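# Unload three sand cores from the mould onto boards

## Task

Remove three sand cores from the mould: the long core with the rounded nose, plus the two upright bladed cores in the mould half on the robot's right side. Set all three down on the plywood boards next to the mould and release them. The remaining two cores must still be standing in the mould when done.

## Robot and tools

Robot: two 6-joint arms, left_arm and right_arm, each with a parallel gripper. Joint order for every row and every per-joint list: waist, shoulder, elbow, wrist pitch, wrist yaw, wrist roll. Stated ranges (rad): waist -2.618 to 3.054, shoulder 0.000 to 3.142, elbow 0.000 to 3.142, wrist pitch -1.571 to 1.571, wrist yaw -1.571 to 1.571, wrist roll -2.094 to 2.094. Real ends may differ by up to 0.059 rad.

Frames: the scene frame has its origin on the table surface halfway between the nominal arm bases, +z up, +x pointing out over the table, left_arm on the +y side (arm names do not match image sides). Calibrated bases: left_arm at (+0.031, +0.345, 0) m, quat_wxyz (+1.000, 0, 0, +0.008); right_arm at (+0.030, -0.335, 0) m, quat_wxyz (+1.000, 0, 0, -0.014); both have +z up. Each arm's end_effector_position (m) and end_effector_quat_wxyz are reported in that arm's own base frame and may be off by a few cm. The gripper's fingers point along its +z; they open and close along its y. The reported point sits between the pads, about 1 cm short of the tips.

Rows: every motion command uses a row of 14 numbers in [-1, 1], always both arms: left waist, shoulder, elbow, wrist pitch, wrist yaw, wrist roll, left opening, then the same seven for right_arm. The six joint numbers are offsets, not poses: they count from the arm's Joint targets at the start of the action (or move), not from the previous row, so sending the same offset again moves further. Scale: 1.0 equals 2.224 rad for waist, shoulder, elbow and 8.485 rad for the three wrist joints; 0 keeps the current targets. The opening number is absolute: +1 fully open, -1 closed. Sending 0 as opening is a real command, so to leave a gripper as is, resend its present value.

execute_actions(actions, cameras): actions is a list of actions; each action is a list of 1 to 15 rows, each row held for one 1/30 s step; a short action repeats its final row until 15 steps pass. An empty list just reports state and images. An action that pushes a joint more than 0.059 rad beyond its range is rejected for both arms; a malformed action, or a bad first action, rejects the whole call. cameras: list of names (cam_left_wrist, cam_right_wrist, 896x504); omitted/null/["all"] gives all, [] gives none, unknown names invalidate the call.

move(target, speed, blend, opening_speed, blocking, cameras): target is one 14-number row or a list of up to 15 rows; every row's offsets are measured from the same starting Joint targets. All joints travel together, so hands follow curves, with no obstacle avoidance. speed: rad/s for the joint with the farthest to go, 0.01 to 12.57, default 0.5; one value or one per target. blend: rad, corner rounding for lists, default 0. opening_speed: rate of the commanded opening per second on the -1..+1 scale, at least 0.2; use it near its minimum when closing on breakable parts. blocking=false returns after about 0.5 s while the move continues. The whole move shares 10 s. Result adds a "move:" line: done, off_target (resting more than 0.035 rad from target), moving, held or fault, plus limits=held if steps were withheld. Neither done nor off_target tells you about contact.

wait(seconds 0 to 10): arms keep their last command. stop(): brakes a running move. zoom_image(camera, region=[x0, y0, x1, y1] pixels, top-left origin, max 504 by 504) for cam_left_wrist or cam_right_wrist, using the newest image. finished_scene(scene): ends the current scene, given its number; irreversible.

Result lines: Joint positions (rad, then finger gap in m, 0.094 fully open), Joint velocities ("within noise" when still), Joint targets (base for next offsets), Joint torques (N m, offset and noisy; joints 1-3 wrap at ±28), grip_measured (opening on the command scale, reads slightly wide when empty, narrower than a squeezed part), grip_effort_nm (gripper motor effort, negative closing; not a pad force), Tool commands. "joint sent to its limit" means a joint was clipped at its end. "joint command not followed" means the clearance check altered targets. MOTOR HOT appears at 75 °C; at 90 °C an OVER-TEMPERATURE FAULT folds that arm and it goes idle. Holding loads, reaching far out or pushing against unreachable poses heats motors.

Gripping: the gripper presses at full force once commanded about 0.05 below the reading at first touch (0.11 for small or round items). To release, command an opening clearly above grip_measured. Joint speed is limited, and a target can lead its measured angle only by 0.339 rad (big joints) or 2.2 rad (wrists); big displacements may need several actions. To end a push or recover from being dragged, command targets back past the measured positions.

Avoid: dropping cores, opening while a core still moves, slamming or pressing hard, arms hitting each other or one gripper closing on the other's fingers (can end the scene), and anything leaving the table. Wrist camera cables touching things count as contact. Loose items may occasionally be nudged by outside pushes.

Each tool is called after ">>>" as name([rows], argument=value, ...), one row to a line, values as JSON.

## Session

>>> execute_actions(actions=[])

Scene clock: 0.00 s.
left_arm: end_effector_position=(+0.3631, -0.0246, +0.2028) grip_measured=+1.000 grip_effort_nm=n/a end_effector_quat_wxyz=(+0.569, -0.059, +0.818, -0.064) | right_arm: end_effector_position=(+0.3464, +0.0127, +0.2781) grip_measured=+1.000 grip_effort_nm=n/a end_effector_quat_wxyz=(+0.512, -0.227, +0.829, +0.002)
Joint positions: left_arm=[-0.095 1.034 0.566 0.116 -0.051 -0.203 0.094] | right_arm=[-0.154 1.056 1.018 -0.499 -0.37 -0.476 0.094]
Joint velocities: within noise
Joint torques (N m): no reading
Heat: left arm: 32 °C; right arm: 36 °C.
Joint targets: left_arm=[-0.095 1.027 0.576 0.117 -0.051 -0.202] | right_arm=[-0.154 1.049 1.030 -0.497 -0.374 -0.475]
Tool commands: left_gripper/opening=+1.0 right_gripper/opening=+1.0

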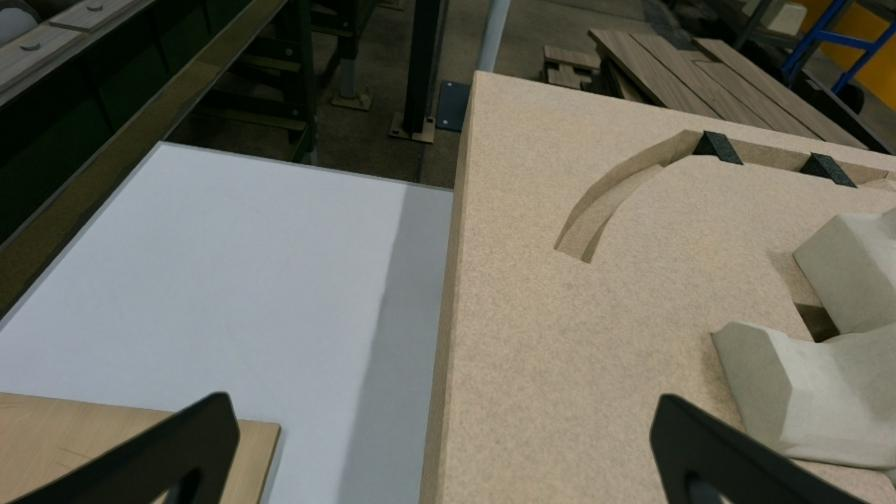

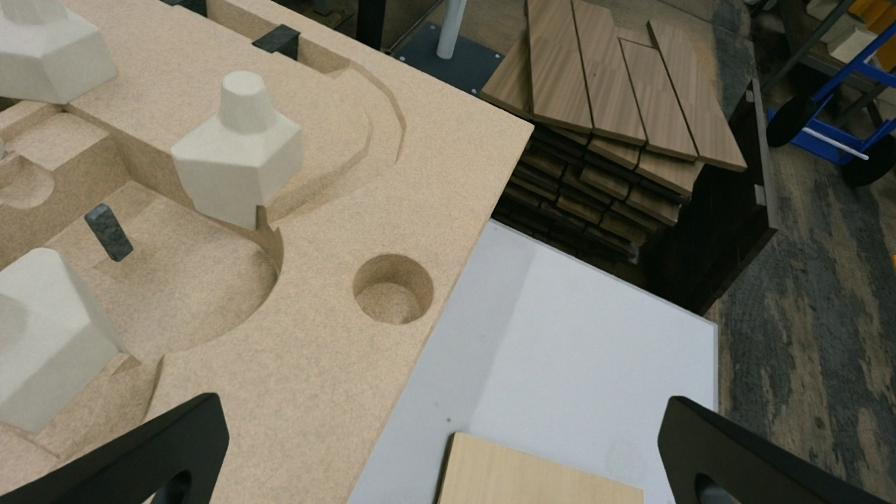

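>>> move(target=[-0.182,0.1677,0.5054,-0.167,0.006,0.0238,1,0.294,0.1578,0.3013,-0.0946,0.0441,0.056,1], speed=1.2)

Scene clock: 21.00 s.
left_arm: end_effector_position=(+0.2859, -0.1512, +0.2954) grip_measured=+1.000 grip_effort_nm=0.032 end_effector_quat_wxyz=(+0.271, +0.230, +0.932, -0.066) | right_arm: end_effector_position=(+0.2850, +0.1562, +0.2932) grip_measured=+1.000 grip_effort_nm=0.022 end_effector_quat_wxyz=(+0.269, -0.240, +0.930, +0.070)
Joint positions: left_arm=[-0.493 1.39 1.677 -1.293 -0.007 -0.007 0.094] | right_arm=[0.495 1.393 1.671 -1.285 -0.006 -0.008 0.094]
Joint velocities: within noise
Joint torques (N m): left_arm=[-0.49 -3.26 6.5 1.44 0.1 0.01] | right_arm=[0.5 -3.41 7.57 0.81 0.02 0.04]
Heat: left arm: 36 °C; right arm: 39 °C.
Joint targets: left_arm=[-0.500 1.399 1.700 -1.300 0.000 0.000] | right_arm=[0.501 1.400 1.700 -1.299 0.000 0.000]
move: done

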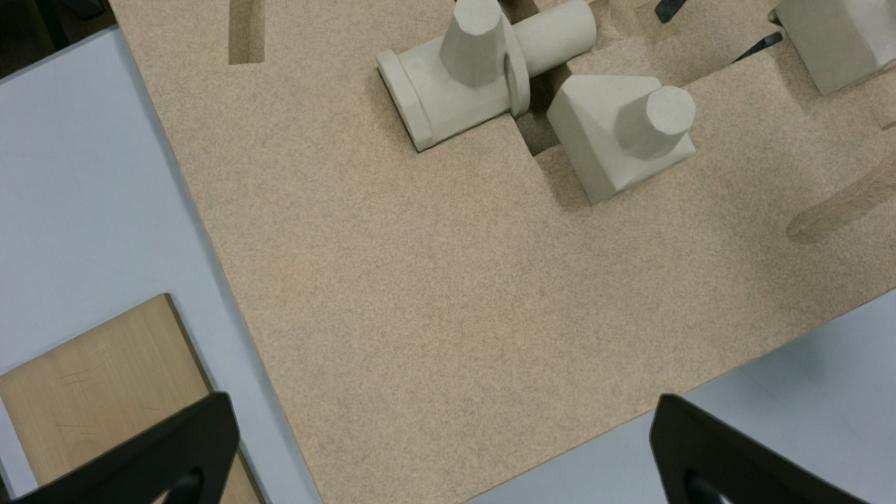

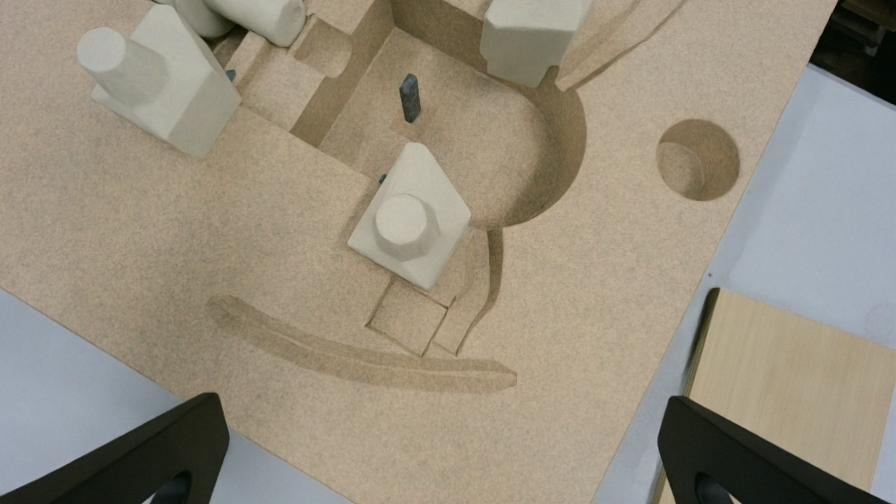

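>>> move(target=[0,0.1256,0.1218,0.001,0,0,1,0,0.1256,0.1218,0.001,0,0,1], speed=0.8)

Scene clock: 37.37 s.
left_arm: end_effector_position=(+0.3509, -0.1862, +0.2926) grip_measured=+1.000 grip_effort_nm=0.032 end_effector_quat_wxyz=(+0.263, +0.231, +0.934, -0.064) | right_arm: end_effector_position=(+0.3487, +0.1904, +0.2895) grip_measured=+1.000 grip_effort_nm=0.027 end_effector_quat_wxyz=(+0.258, -0.240, +0.933, +0.067)
Joint positions: left_arm=[-0.493 1.676 1.947 -1.293 -0.007 -0.007 0.094] | right_arm=[0.495 1.68 1.943 -1.294 -0.005 -0.007 0.094]
Joint velocities: within noise
Joint torques (N m): left_arm=[-0.53 -6.13 6.6 1.45 0.1 0.01] | right_arm=[0.5 -6.37 7.41 0.95 0.04 0.05]
Heat: left arm: 35 °C; right arm: 38 °C.
Joint targets: left_arm=[-0.500 1.679 1.971 -1.291 0.000 -0.001] | right_arm=[0.501 1.680 1.971 -1.291 0.000 0.001]
move: done

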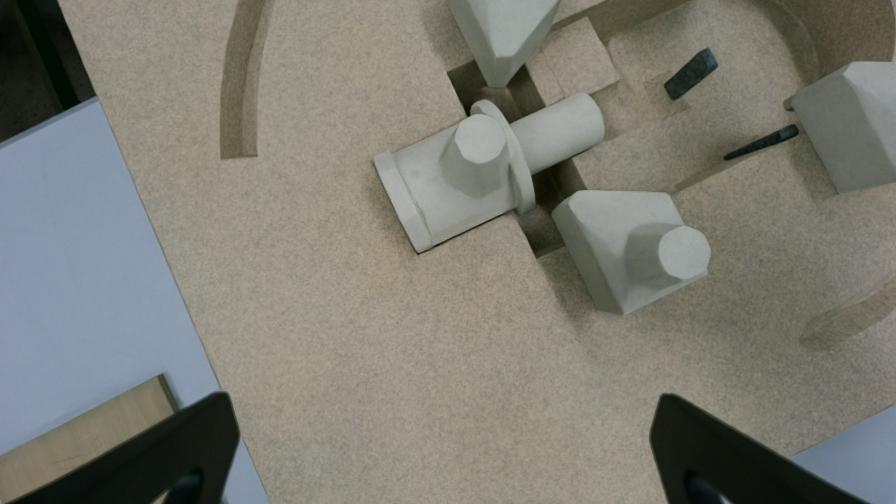

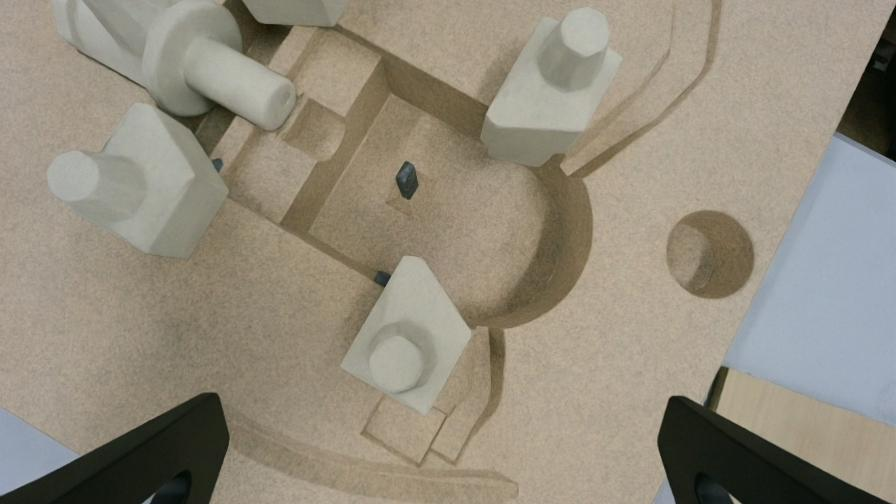

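>>> zoom_image(camera="cam_right_wrist", region=[320, 0, 670, 440])

>>> zoom_image(camera="cam_left_wrist", region=[360, 40, 740, 340])

Scaled by 1.145.

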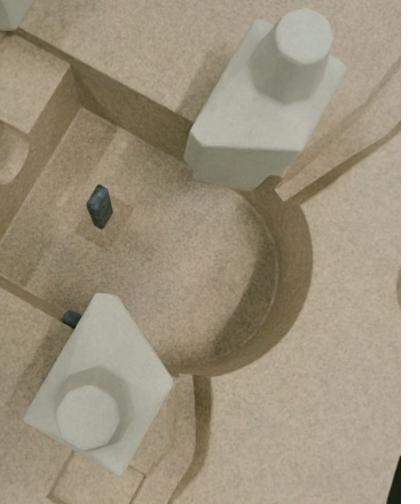

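Scaled by 1.326.

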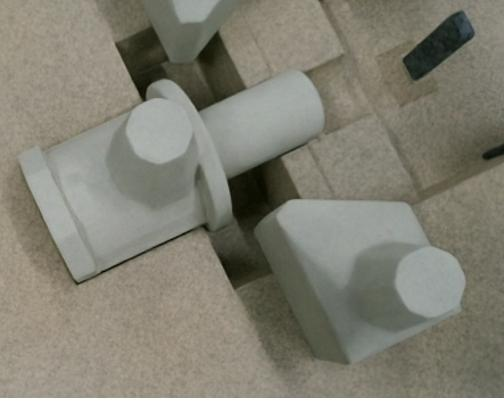

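>>> move(target=[0,0,0,0,0,0,1,0.0229,-0.2558,-0.4280,0.0829,0,0,1], speed=1.0)

Scene clock: 89.67 s.
left_arm: end_effector_position=(+0.3509, -0.1862, +0.2926) grip_measured=+1.000 grip_effort_nm=0.032 end_effector_quat_wxyz=(+0.263, +0.231, +0.934, -0.064) | right_arm: end_effector_position=(+0.2942, +0.1802, +0.2283) grip_measured=+1.000 grip_effort_nm=0.022 end_effector_quat_wxyz=(+0.399, -0.249, +0.876, +0.112)
Joint positions: left_arm=[-0.493 1.676 1.947 -1.293 -0.007 -0.007 0.094] | right_arm=[0.544 1.132 1.027 -0.612 -0.005 -0.007 0.094]
Joint velocities: within noise
Joint torques (N m): left_arm=[-0.51 -6.2 6.64 1.46 0.08 0.01] | right_arm=[0.61 -4.62 5.61 1.52 0.03 0.04]
Heat: left arm: 36 °C; right arm: 38 °C.
Joint targets: left_arm=[-0.500 1.679 1.971 -1.291 0.000 -0.001] | right_arm=[0.551 1.111 1.019 -0.587 0.000 0.000]
move: done

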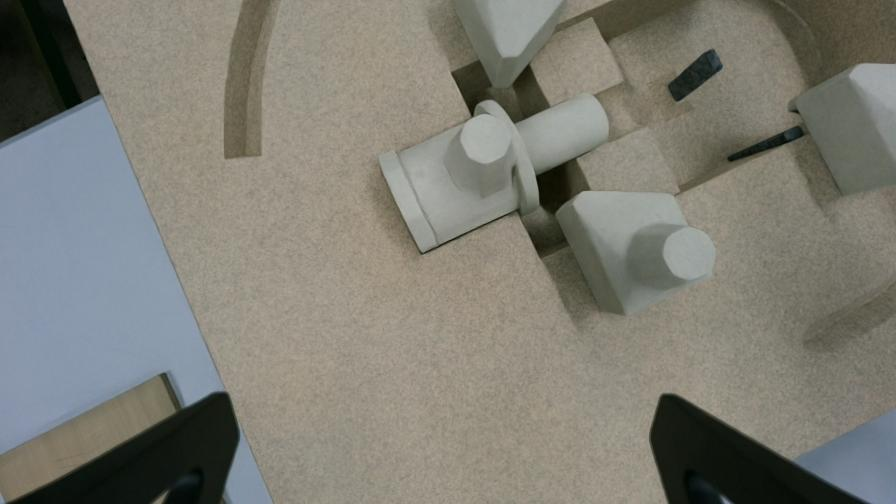

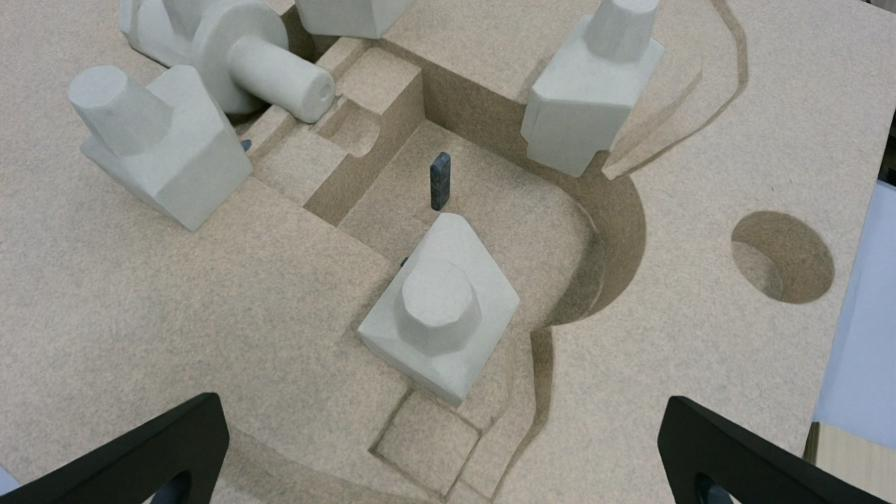

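>>> move(target=[0,0,0,0,0,0,1,0.0039,0.1127,-0.0184,0.0342,0,0,1], speed=0.5, cameras=["cam_right_wrist"])

Scene clock: 97.83 s.
left_arm: end_effector_position=(+0.3509, -0.1862, +0.2926) grip_measured=+1.000 grip_effort_nm=0.032 end_effector_quat_wxyz=(+0.263, +0.231, +0.934, -0.064) | right_arm: end_effector_position=(+0.3432, +0.2139, +0.1822) grip_measured=+1.000 grip_effort_nm=0.027 end_effector_quat_wxyz=(+0.405, -0.251, +0.871, +0.115)
Joint positions: left_arm=[-0.493 1.676 1.947 -1.293 -0.007 -0.007 0.094] | right_arm=[0.553 1.36 0.984 -0.326 -0.004 -0.007 0.094]
Joint velocities: within noise
Joint torques (N m): left_arm=[-0.47 -6.15 6.71 1.46 0.11 0.03] | right_arm=[0.61 -4.6 5.85 1.59 0.02 0.04]
Heat: left arm: 36 °C; right arm: 38 °C.
Joint targets: left_arm=[-0.500 1.679 1.971 -1.291 0.000 -0.001] | right_arm=[0.560 1.361 0.978 -0.297 0.000 0.000]
move: done
Images, in order (width x height): cam_right_wrist 896x504.

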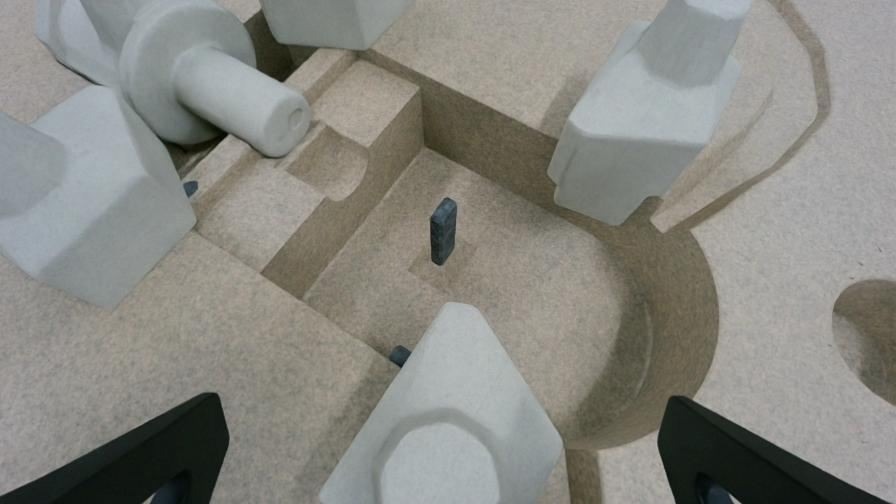

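>>> move([
  [0,0,0,0,0,0,1,0.002,-0.0107,-0.0208,0.00265,0,0,1],
  [0,0,0,0,0,0,1,0.002,-0.0107,-0.0208,0.00265,0,0,-0.6],
], speed=0.3, opening_speed=1.0)

Scene clock: 106.47 s.
left_arm: end_effector_position=(+0.3509, -0.1862, +0.2926) grip_measured=+1.000 grip_effort_nm=0.022 end_effector_quat_wxyz=(+0.263, +0.231, +0.934, -0.064) | right_arm: end_effector_position=(+0.3380, +0.2126, +0.1674) grip_measured=-0.405 grip_effort_nm=-1.004 end_effector_quat_wxyz=(+0.396, -0.254, +0.875, +0.113)
Joint positions: left_arm=[-0.493 1.676 1.947 -1.293 -0.007 -0.007 0.094] | right_arm=[0.558 1.36 0.94 -0.303 -0.003 -0.007 0.028]
Joint velocities: within noise
Joint torques (N m): left_arm=[-0.46 -6.27 6.69 1.46 0.07 0.01] | right_arm=[0.61 -6.46 5.59 1.53 0.02 0.04]
Heat: left arm: 36 °C; right arm: 39 °C.
Joint targets: left_arm=[-0.500 1.679 1.971 -1.291 0.000 -0.001] | right_arm=[0.565 1.338 0.932 -0.275 0.000 0.000]
move: done

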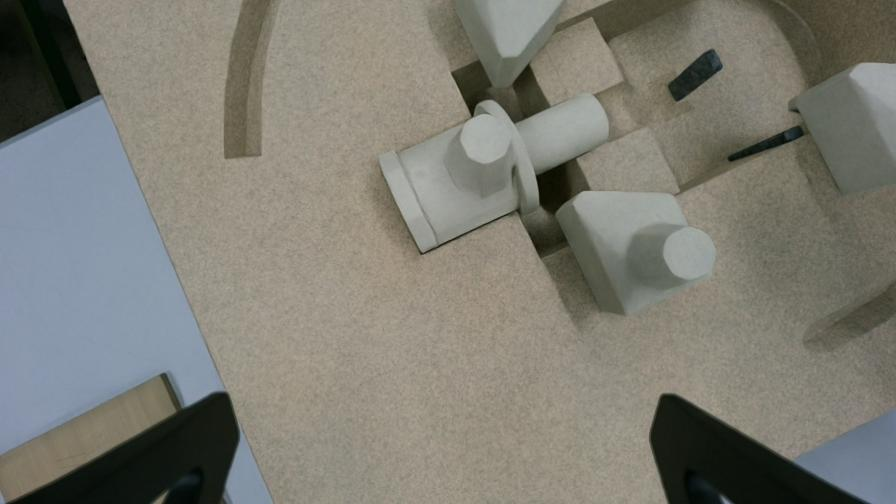

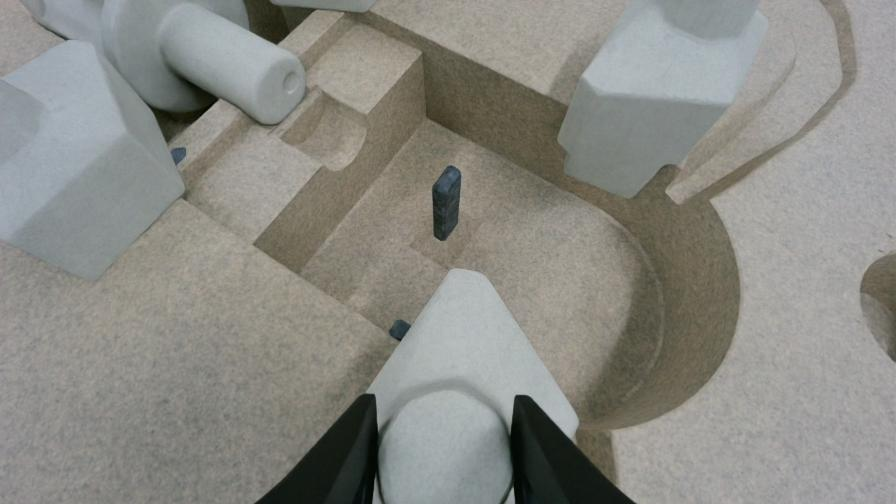

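>>> move([
  [-0.045,0,0,0,0,0,1,0,-0.0068,0.0489,-0.0146,0,0,-0.6],
  [-0.06,0,0,0,0,0,1,0,-0.0069,0.1023,-0.0286,0,0,-0.6],
  [-0.06,0,0,0,0,0,1,0,0.0063,0.2026,-0.0515,0,0,-0.6],
], speed=0.25)

Scene clock: 116.67 s.
left_arm: end_effector_position=(+0.3230, -0.2313, +0.2926) grip_measured=+1.000 grip_effort_nm=0.032 end_effector_quat_wxyz=(+0.258, +0.293, +0.917, -0.082) | right_arm: end_effector_position=(+0.3269, +0.2053, +0.2534) grip_measured=-0.407 grip_effort_nm=-1.004 end_effector_quat_wxyz=(+0.366, -0.258, +0.888, +0.104)
Joint positions: left_arm=[-0.626 1.676 1.947 -1.293 -0.006 -0.006 0.094] | right_arm=[0.558 1.36 1.332 -0.763 -0.001 -0.006 0.028]
Joint velocities: within noise
Joint torques (N m): left_arm=[-0.54 -6.16 6.64 1.47 0.07 0.02] | right_arm=[0.64 -5.16 10.11 1.67 0 0.04]
Heat: left arm: 37 °C; right arm: 40 °C.
Joint targets: left_arm=[-0.634 1.679 1.971 -1.291 0.000 -0.001] | right_arm=[0.565 1.352 1.383 -0.712 0.000 0.001]
move: off_target (right_arm); right_arm: the wrist pitch is farthest, 0.051 rad from its target

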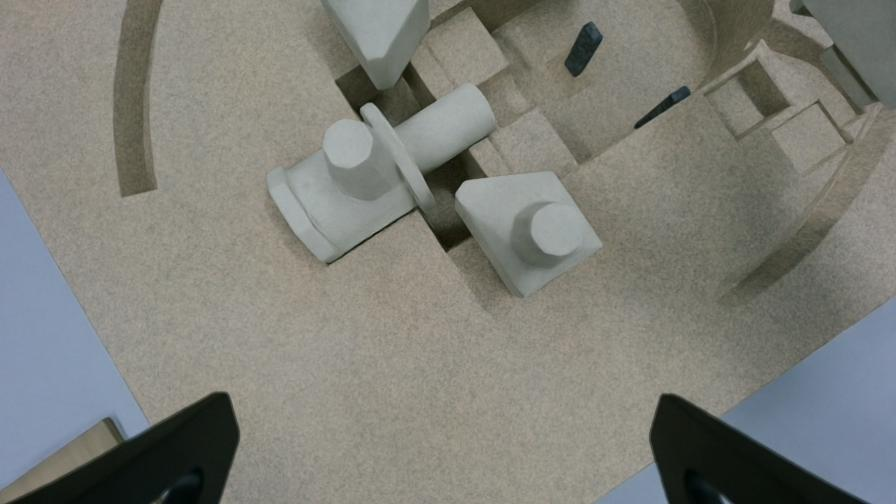

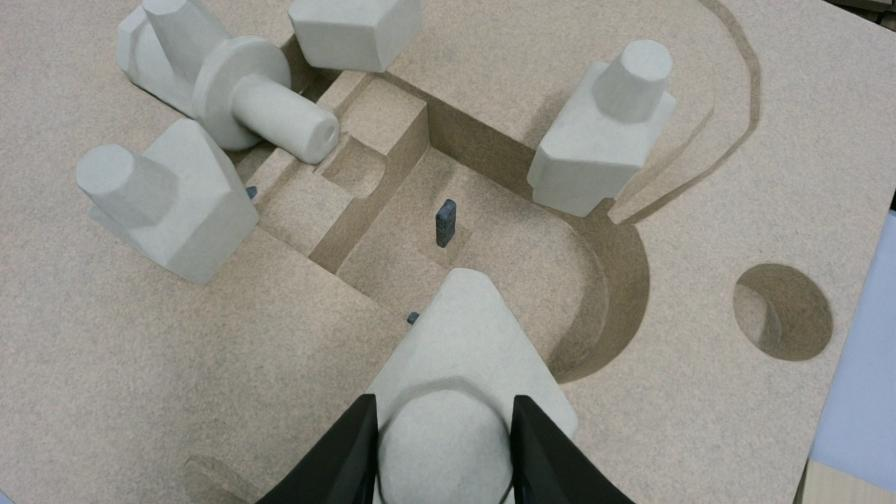

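>>> move(target=[0.06,0,0,0.059,0.0825,0,1,0,0,0,0,0,0,-0.6], speed=0.8, cameras=["cam_left_wrist"])

Scene clock: 121.40 s.
left_arm: end_effector_position=(+0.3366, -0.3146, +0.3984) grip_measured=+1.000 grip_effort_nm=0.027 end_effector_quat_wxyz=(+0.377, +0.364, +0.752, -0.400) | right_arm: end_effector_position=(+0.3267, +0.2052, +0.2532) grip_measured=-0.407 grip_effort_nm=-1.004 end_effector_quat_wxyz=(+0.365, -0.258, +0.888, +0.104)
Joint positions: left_arm=[-0.507 1.676 1.947 -0.806 0.684 -0.006 0.094] | right_arm=[0.558 1.36 1.332 -0.764 -0.001 -0.006 0.028]
Joint velocities: within noise
Joint torques (N m): left_arm=[0.51 -6.56 7.13 2.08 0.44 0] | right_arm=[0.62 -5.15 10.11 1.7 0.01 0.04]
Heat: left arm: 37 °C; right arm: 40 °C.
Joint targets: left_arm=[-0.500 1.679 1.971 -0.791 0.700 -0.001] | right_arm=[0.565 1.352 1.383 -0.712 0.000 0.000]
move: off_target (right_arm); right_arm: the wrist pitch is farthest, 0.052 rad from its target
Images, in order (width x height): cam_left_wrist 896x504.

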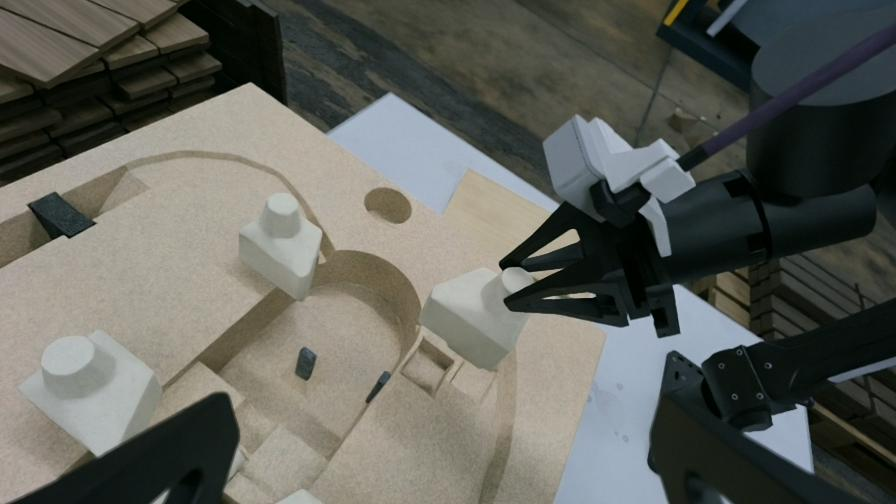

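>>> zoom_image(camera="cam_left_wrist", region=[340, 200, 640, 420])

Scaled by 1.680.

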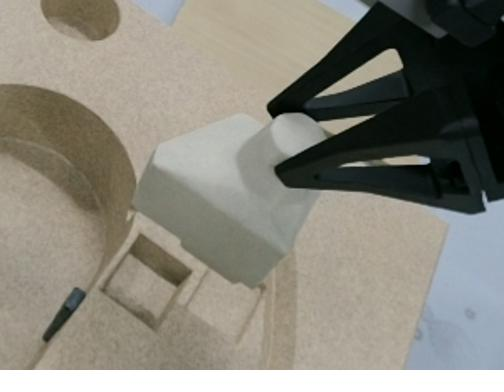

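>>> move(target=[0,0,0,0,0,0,1,-0.4363,-0.2915,-0.3833,0.0607,0,0.2322,-0.6], speed=0.9)

Scene clock: 151.13 s.
left_arm: end_effector_position=(+0.3365, -0.3148, +0.3986) grip_measured=+1.000 grip_effort_nm=0.027 end_effector_quat_wxyz=(+0.378, +0.364, +0.751, -0.401) | right_arm: end_effector_position=(+0.2688, -0.1131, +0.1787) grip_measured=-0.407 grip_effort_nm=-1.009 end_effector_quat_wxyz=(+0.358, +0.799, +0.330, +0.352)
Joint positions: left_arm=[-0.507 1.676 1.947 -0.805 0.685 -0.006 0.094] | right_arm=[-0.401 0.732 0.519 -0.306 0.001 1.956 0.028]
Joint velocities: within noise
Joint torques (N m): left_arm=[0.53 -6.48 6.97 2.08 0.43 0] | right_arm=[-0.4 -2.76 7.23 2.47 -0.02 0.11]
Heat: left arm: 39 °C; right arm: 43 °C.
Joint targets: left_arm=[-0.500 1.679 1.971 -0.791 0.700 -0.001] | right_arm=[-0.406 0.703 0.530 -0.197 0.000 1.971]
move: off_target (right_arm); right_arm: the wrist pitch is farthest, 0.109 rad from its target

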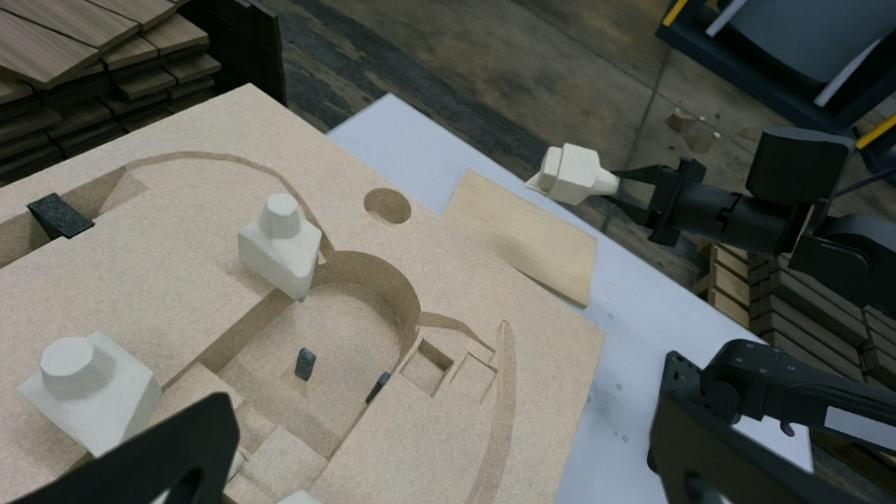

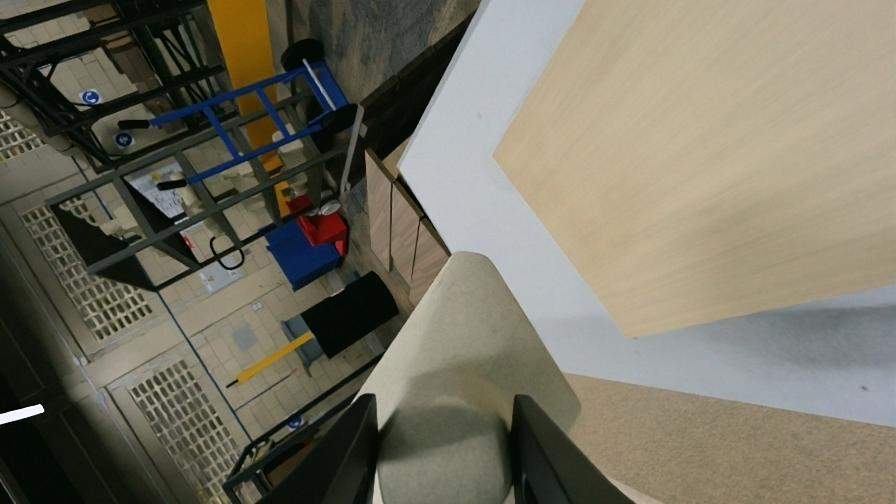

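>>> zoom_image(camera="cam_left_wrist", region=[420, 110, 680, 310])

Scaled by 1.938.

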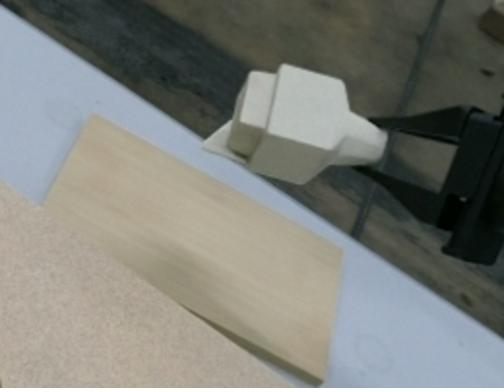

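>>> zoom_image(camera="cam_left_wrist", region=[515, 130, 635, 215])

Scaled by 4.200.

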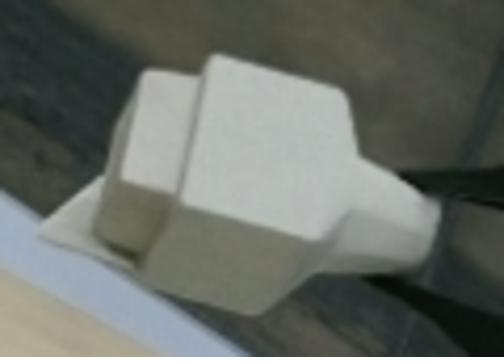

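>>> move(target=[0,0,0,0.02,0,0,1,0.0,0,0.04,0,0,-0.4646,-0.6], speed=1.5, cameras=["cam_left_wrist"])

>>> zoom_image(camera="cam_left_wrist", region=[480, 150, 680, 290])

Scene clock: 164.47 s.
left_arm: end_effector_position=(+0.3495, -0.3223, +0.4302) grip_measured=+1.000 grip_effort_nm=0.032 end_effector_quat_wxyz=(+0.446, +0.377, +0.704, -0.404) | right_arm: end_effector_position=(+0.2730, -0.1149, +0.1982) grip_measured=-0.408 grip_effort_nm=-1.004 end_effector_quat_wxyz=(-0.199, +0.599, -0.609, +0.481)
Joint positions: left_arm=[-0.507 1.676 1.947 -0.637 0.687 -0.006 0.094] | right_arm=[-0.401 0.732 0.559 -0.303 0.001 -1.956 0.028]
Joint velocities: within noise
Joint torques (N m): left_arm=[0.57 -6.6 7.06 2.18 0.34 -0.02] | right_arm=[-0.4 -2.78 11.26 2.47 -0.02 -0.19]
Heat: left arm: 39 °C; right arm: 46 °C.
Joint targets: left_arm=[-0.500 1.679 1.971 -0.621 0.700 -0.001] | right_arm=[-0.406 0.703 0.619 -0.197 0.000 -1.971]
move: off_target (right_arm); right_arm: the wrist pitch is farthest, 0.106 rad from its target
Images, in order (width x height): cam_left_wrist 896x504.

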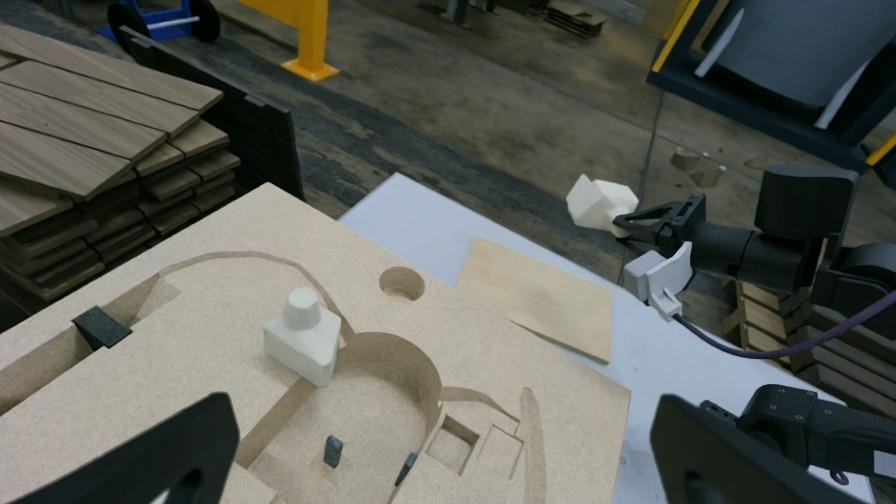

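Scaled by 2.520.

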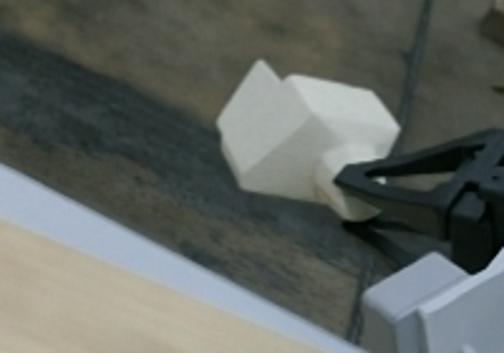

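>>> move([
  [0,0,0,-0.01,0,0,1,0.0,0.1028,-0.0106,0.0287,0,0.4646,-0.6],
  [0,0,0,-0.02,0,0,1,0.0,0.2138,-0.1592,0.0967,0,0.4646,-0.6],
], speed=[1.5,0.6])

>>> zoom_image(camera="cam_left_wrist", region=[420, 130, 680, 310])

Scene clock: 185.30 s.
left_arm: end_effector_position=(+0.3379, -0.3159, +0.4022) grip_measured=+1.000 grip_effort_nm=0.022 end_effector_quat_wxyz=(+0.385, +0.366, +0.746, -0.402) | right_arm: end_effector_position=(+0.3142, -0.1321, +0.0981) grip_measured=-0.408 grip_effort_nm=-1.009 end_effector_quat_wxyz=(+0.384, +0.778, +0.320, +0.380)
Joint positions: left_arm=[-0.507 1.676 1.947 -0.786 0.687 -0.006 0.094] | right_arm=[-0.401 1.188 0.252 0.507 0 1.96 0.028]
Joint velocities: within noise
Joint torques (N m): left_arm=[0.59 -6.54 6.98 1.86 0.38 0.01] | right_arm=[-0.46 -3.26 6.37 2.58 -0.01 0.09]
Heat: left arm: 38 °C; right arm: 51 °C.
Joint targets: left_arm=[-0.500 1.679 1.971 -0.791 0.700 -0.001] | right_arm=[-0.406 1.179 0.265 0.624 0.000 1.971]
move: off_target (right_arm); right_arm: the wrist pitch is farthest, 0.117 rad from its target

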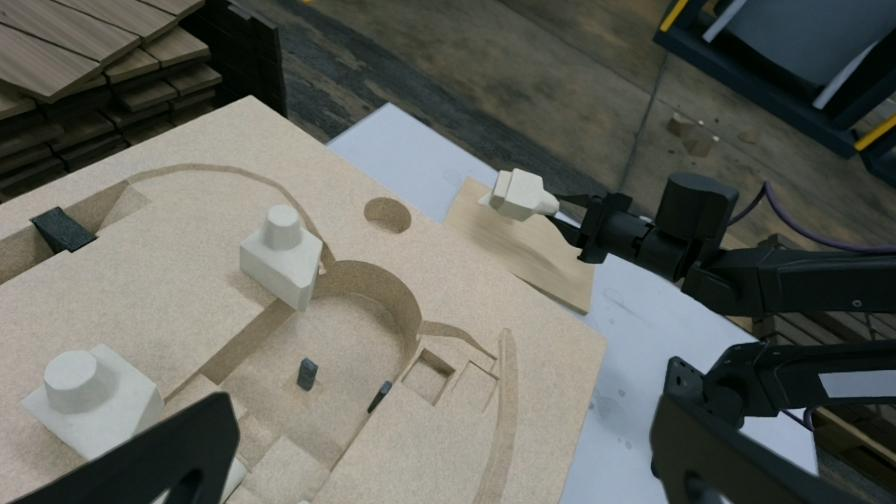

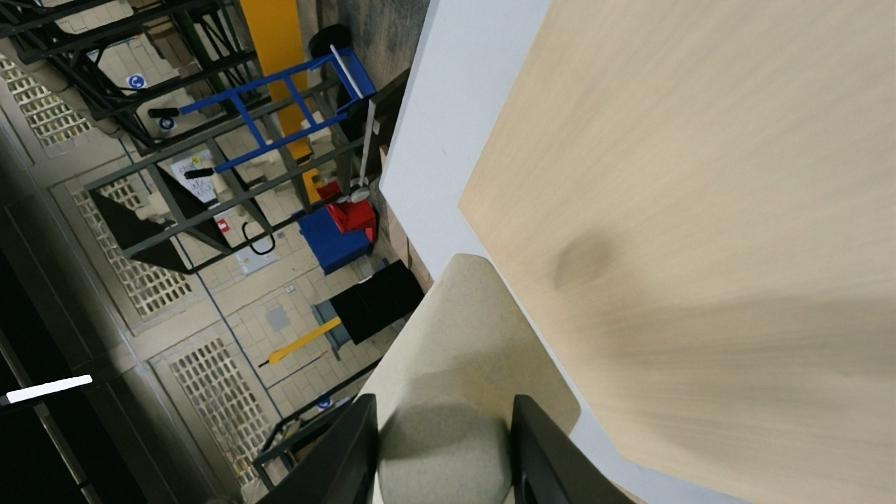

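Scaled by 1.938.

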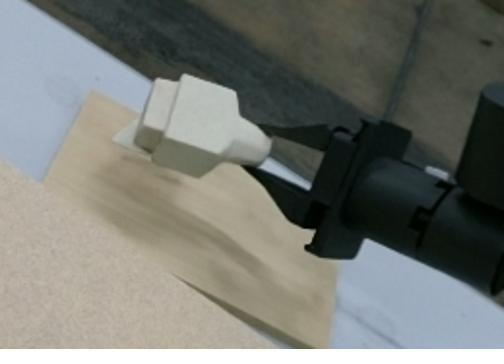

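>>> move(target=[0,0,0,0,0,0,1,0.0,0.0863,-0.0316,0.0309,0,0,-0.6], speed=0.25)

>>> zoom_image(camera="cam_left_wrist", region=[420, 130, 680, 310])

Scene clock: 193.73 s.
left_arm: end_effector_position=(+0.3378, -0.3159, +0.4020) grip_measured=+1.000 grip_effort_nm=0.032 end_effector_quat_wxyz=(+0.385, +0.366, +0.746, -0.402) | right_arm: end_effector_position=(+0.3160, -0.1328, +0.0710) grip_measured=-0.408 grip_effort_nm=-1.009 end_effector_quat_wxyz=(+0.386, +0.776, +0.319, +0.383)
Joint positions: left_arm=[-0.507 1.676 1.947 -0.787 0.687 -0.006 0.094] | right_arm=[-0.401 1.376 0.187 0.767 -0.001 1.962 0.028]
Joint velocities: within noise
Joint torques (N m): left_arm=[0.59 -6.56 7.04 1.88 0.4 0] | right_arm=[-0.46 -3.51 4.96 2.6 -0.01 0.05]
Heat: left arm: 38 °C; right arm: 53 °C.
Joint targets: left_arm=[-0.500 1.679 1.971 -0.791 0.700 -0.001] | right_arm=[-0.406 1.371 0.194 0.886 0.000 1.971]
move: off_target (right_arm); right_arm: the wrist pitch is farthest, 0.119 rad from its target

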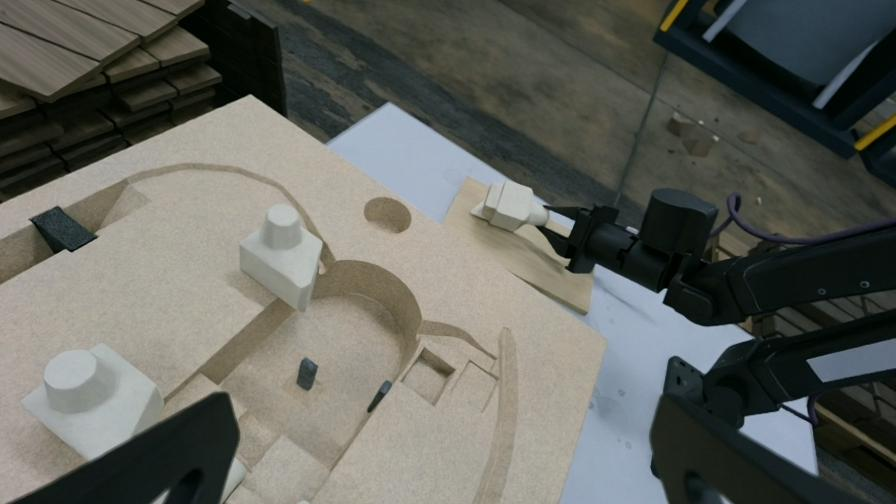

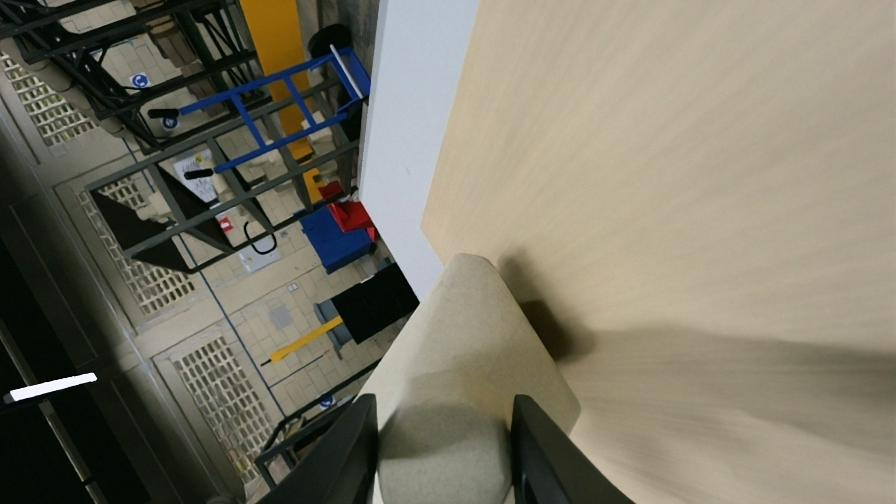

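Scaled by 1.938.

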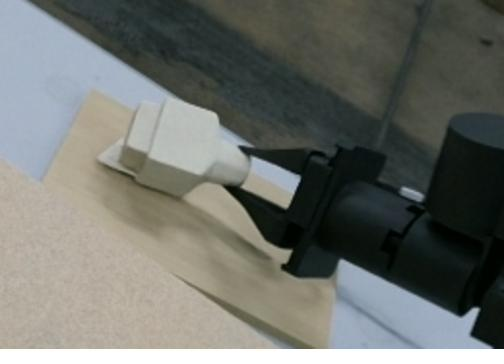

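>>> move(target=[0,0,0,0,0,0,1,0.0,0.0575,-0.0112,0.018,0,0,-0.6], speed=0.15)

>>> zoom_image(camera="cam_left_wrist", region=[450, 160, 600, 270])

Scene clock: 198.73 s.
left_arm: end_effector_position=(+0.3378, -0.3159, +0.4020) grip_measured=+1.000 grip_effort_nm=0.027 end_effector_quat_wxyz=(+0.385, +0.366, +0.746, -0.402) | right_arm: end_effector_position=(+0.3195, -0.1342, +0.0621) grip_measured=-0.408 grip_effort_nm=-1.004 end_effector_quat_wxyz=(+0.393, +0.770, +0.315, +0.391)
Joint positions: left_arm=[-0.507 1.676 1.947 -0.787 0.687 -0.006 0.094] | right_arm=[-0.401 1.5 0.166 0.938 -0.001 1.965 0.028]
Joint velocities: within noise
Joint torques (N m): left_arm=[0.55 -6.54 7.05 1.9 0.39 0.01] | right_arm=[-0.44 -3.66 4.05 2.43 0 0.02]
Heat: left arm: 38 °C; right arm: 53 °C.
Joint targets: left_arm=[-0.500 1.679 1.971 -0.791 0.700 -0.001] | right_arm=[-0.406 1.498 0.170 1.039 0.000 1.971]
move: off_target (right_arm); right_arm: the wrist pitch is farthest, 0.101 rad from its target

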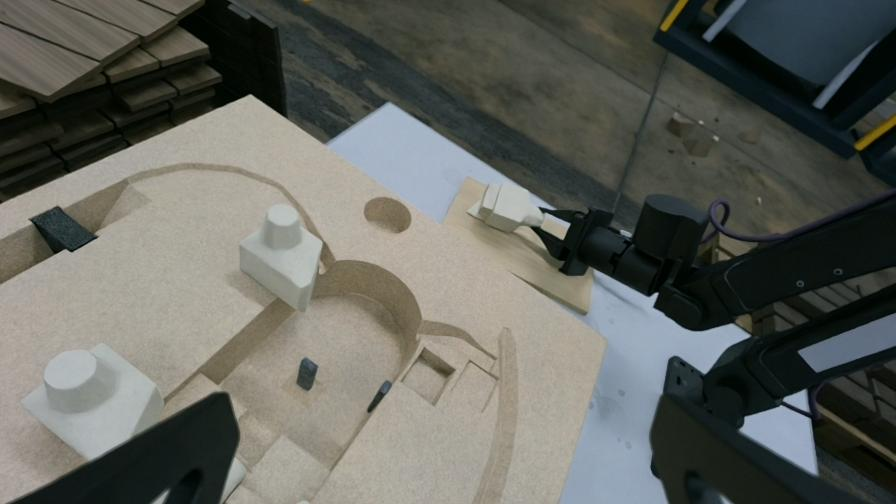

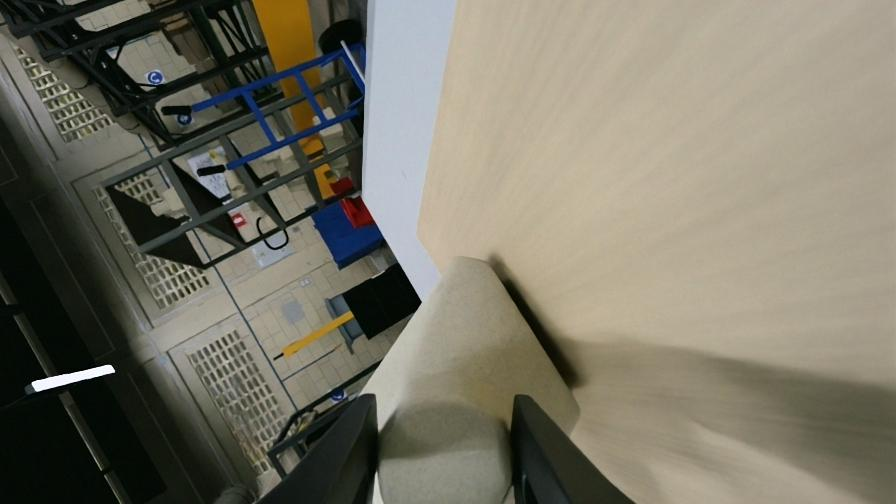

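Scaled by 3.360.

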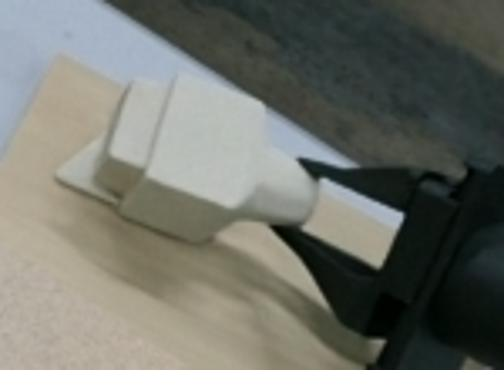

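>>> move(target=[0,0,0,0,0,0,1,0.0,0.024,-0.004,0.0065,0,0,-0.6], speed=0.12)

>>> zoom_image(camera="cam_left_wrist", region=[450, 160, 600, 270])

Scene clock: 204.67 s.
left_arm: end_effector_position=(+0.3378, -0.3159, +0.4020) grip_measured=+1.000 grip_effort_nm=0.032 end_effector_quat_wxyz=(+0.385, +0.366, +0.746, -0.402) | right_arm: end_effector_position=(+0.3210, -0.1347, +0.0594) grip_measured=-0.408 grip_effort_nm=-1.009 end_effector_quat_wxyz=(+0.396, +0.767, +0.313, +0.395)
Joint positions: left_arm=[-0.507 1.676 1.947 -0.787 0.687 -0.006 0.094] | right_arm=[-0.401 1.55 0.16 1.008 -0.002 1.967 0.028]
Joint velocities: within noise
Joint torques (N m): left_arm=[0.61 -6.53 7.09 1.86 0.4 0.01] | right_arm=[-0.44 -3.58 3.66 2.29 0 0.01]
Heat: left arm: 38 °C; right arm: 54 °C.
Joint targets: left_arm=[-0.500 1.679 1.971 -0.791 0.700 -0.001] | right_arm=[-0.406 1.552 0.161 1.094 0.000 1.971]
move: off_target (right_arm); right_arm: the wrist pitch is farthest, 0.086 rad from its target

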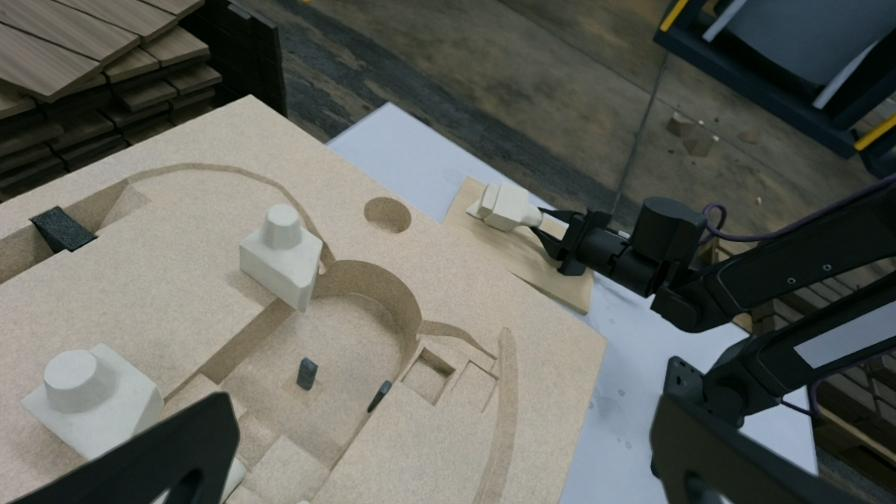

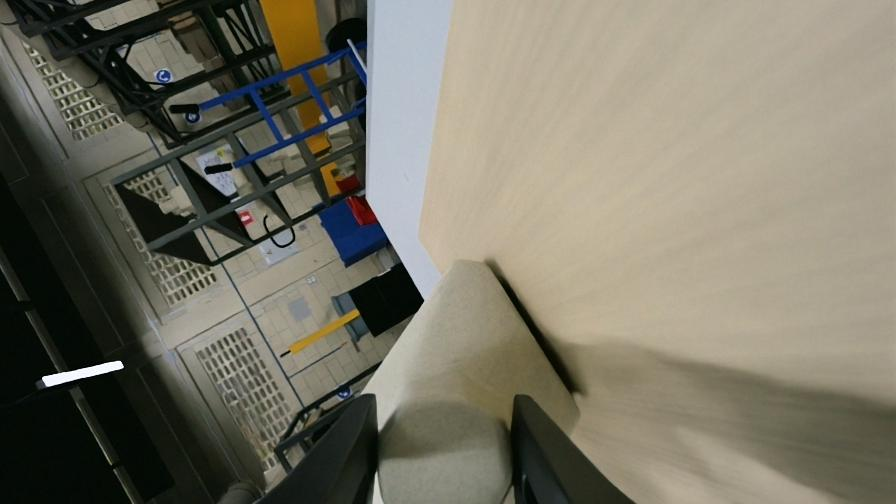

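Scaled by 3.360.

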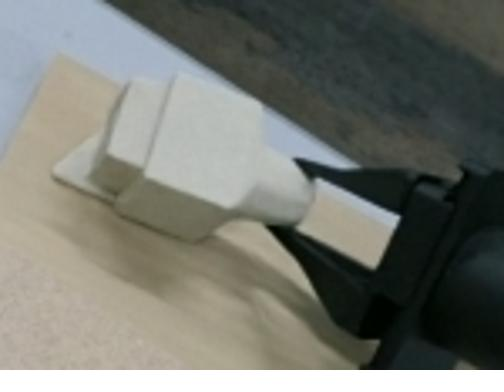

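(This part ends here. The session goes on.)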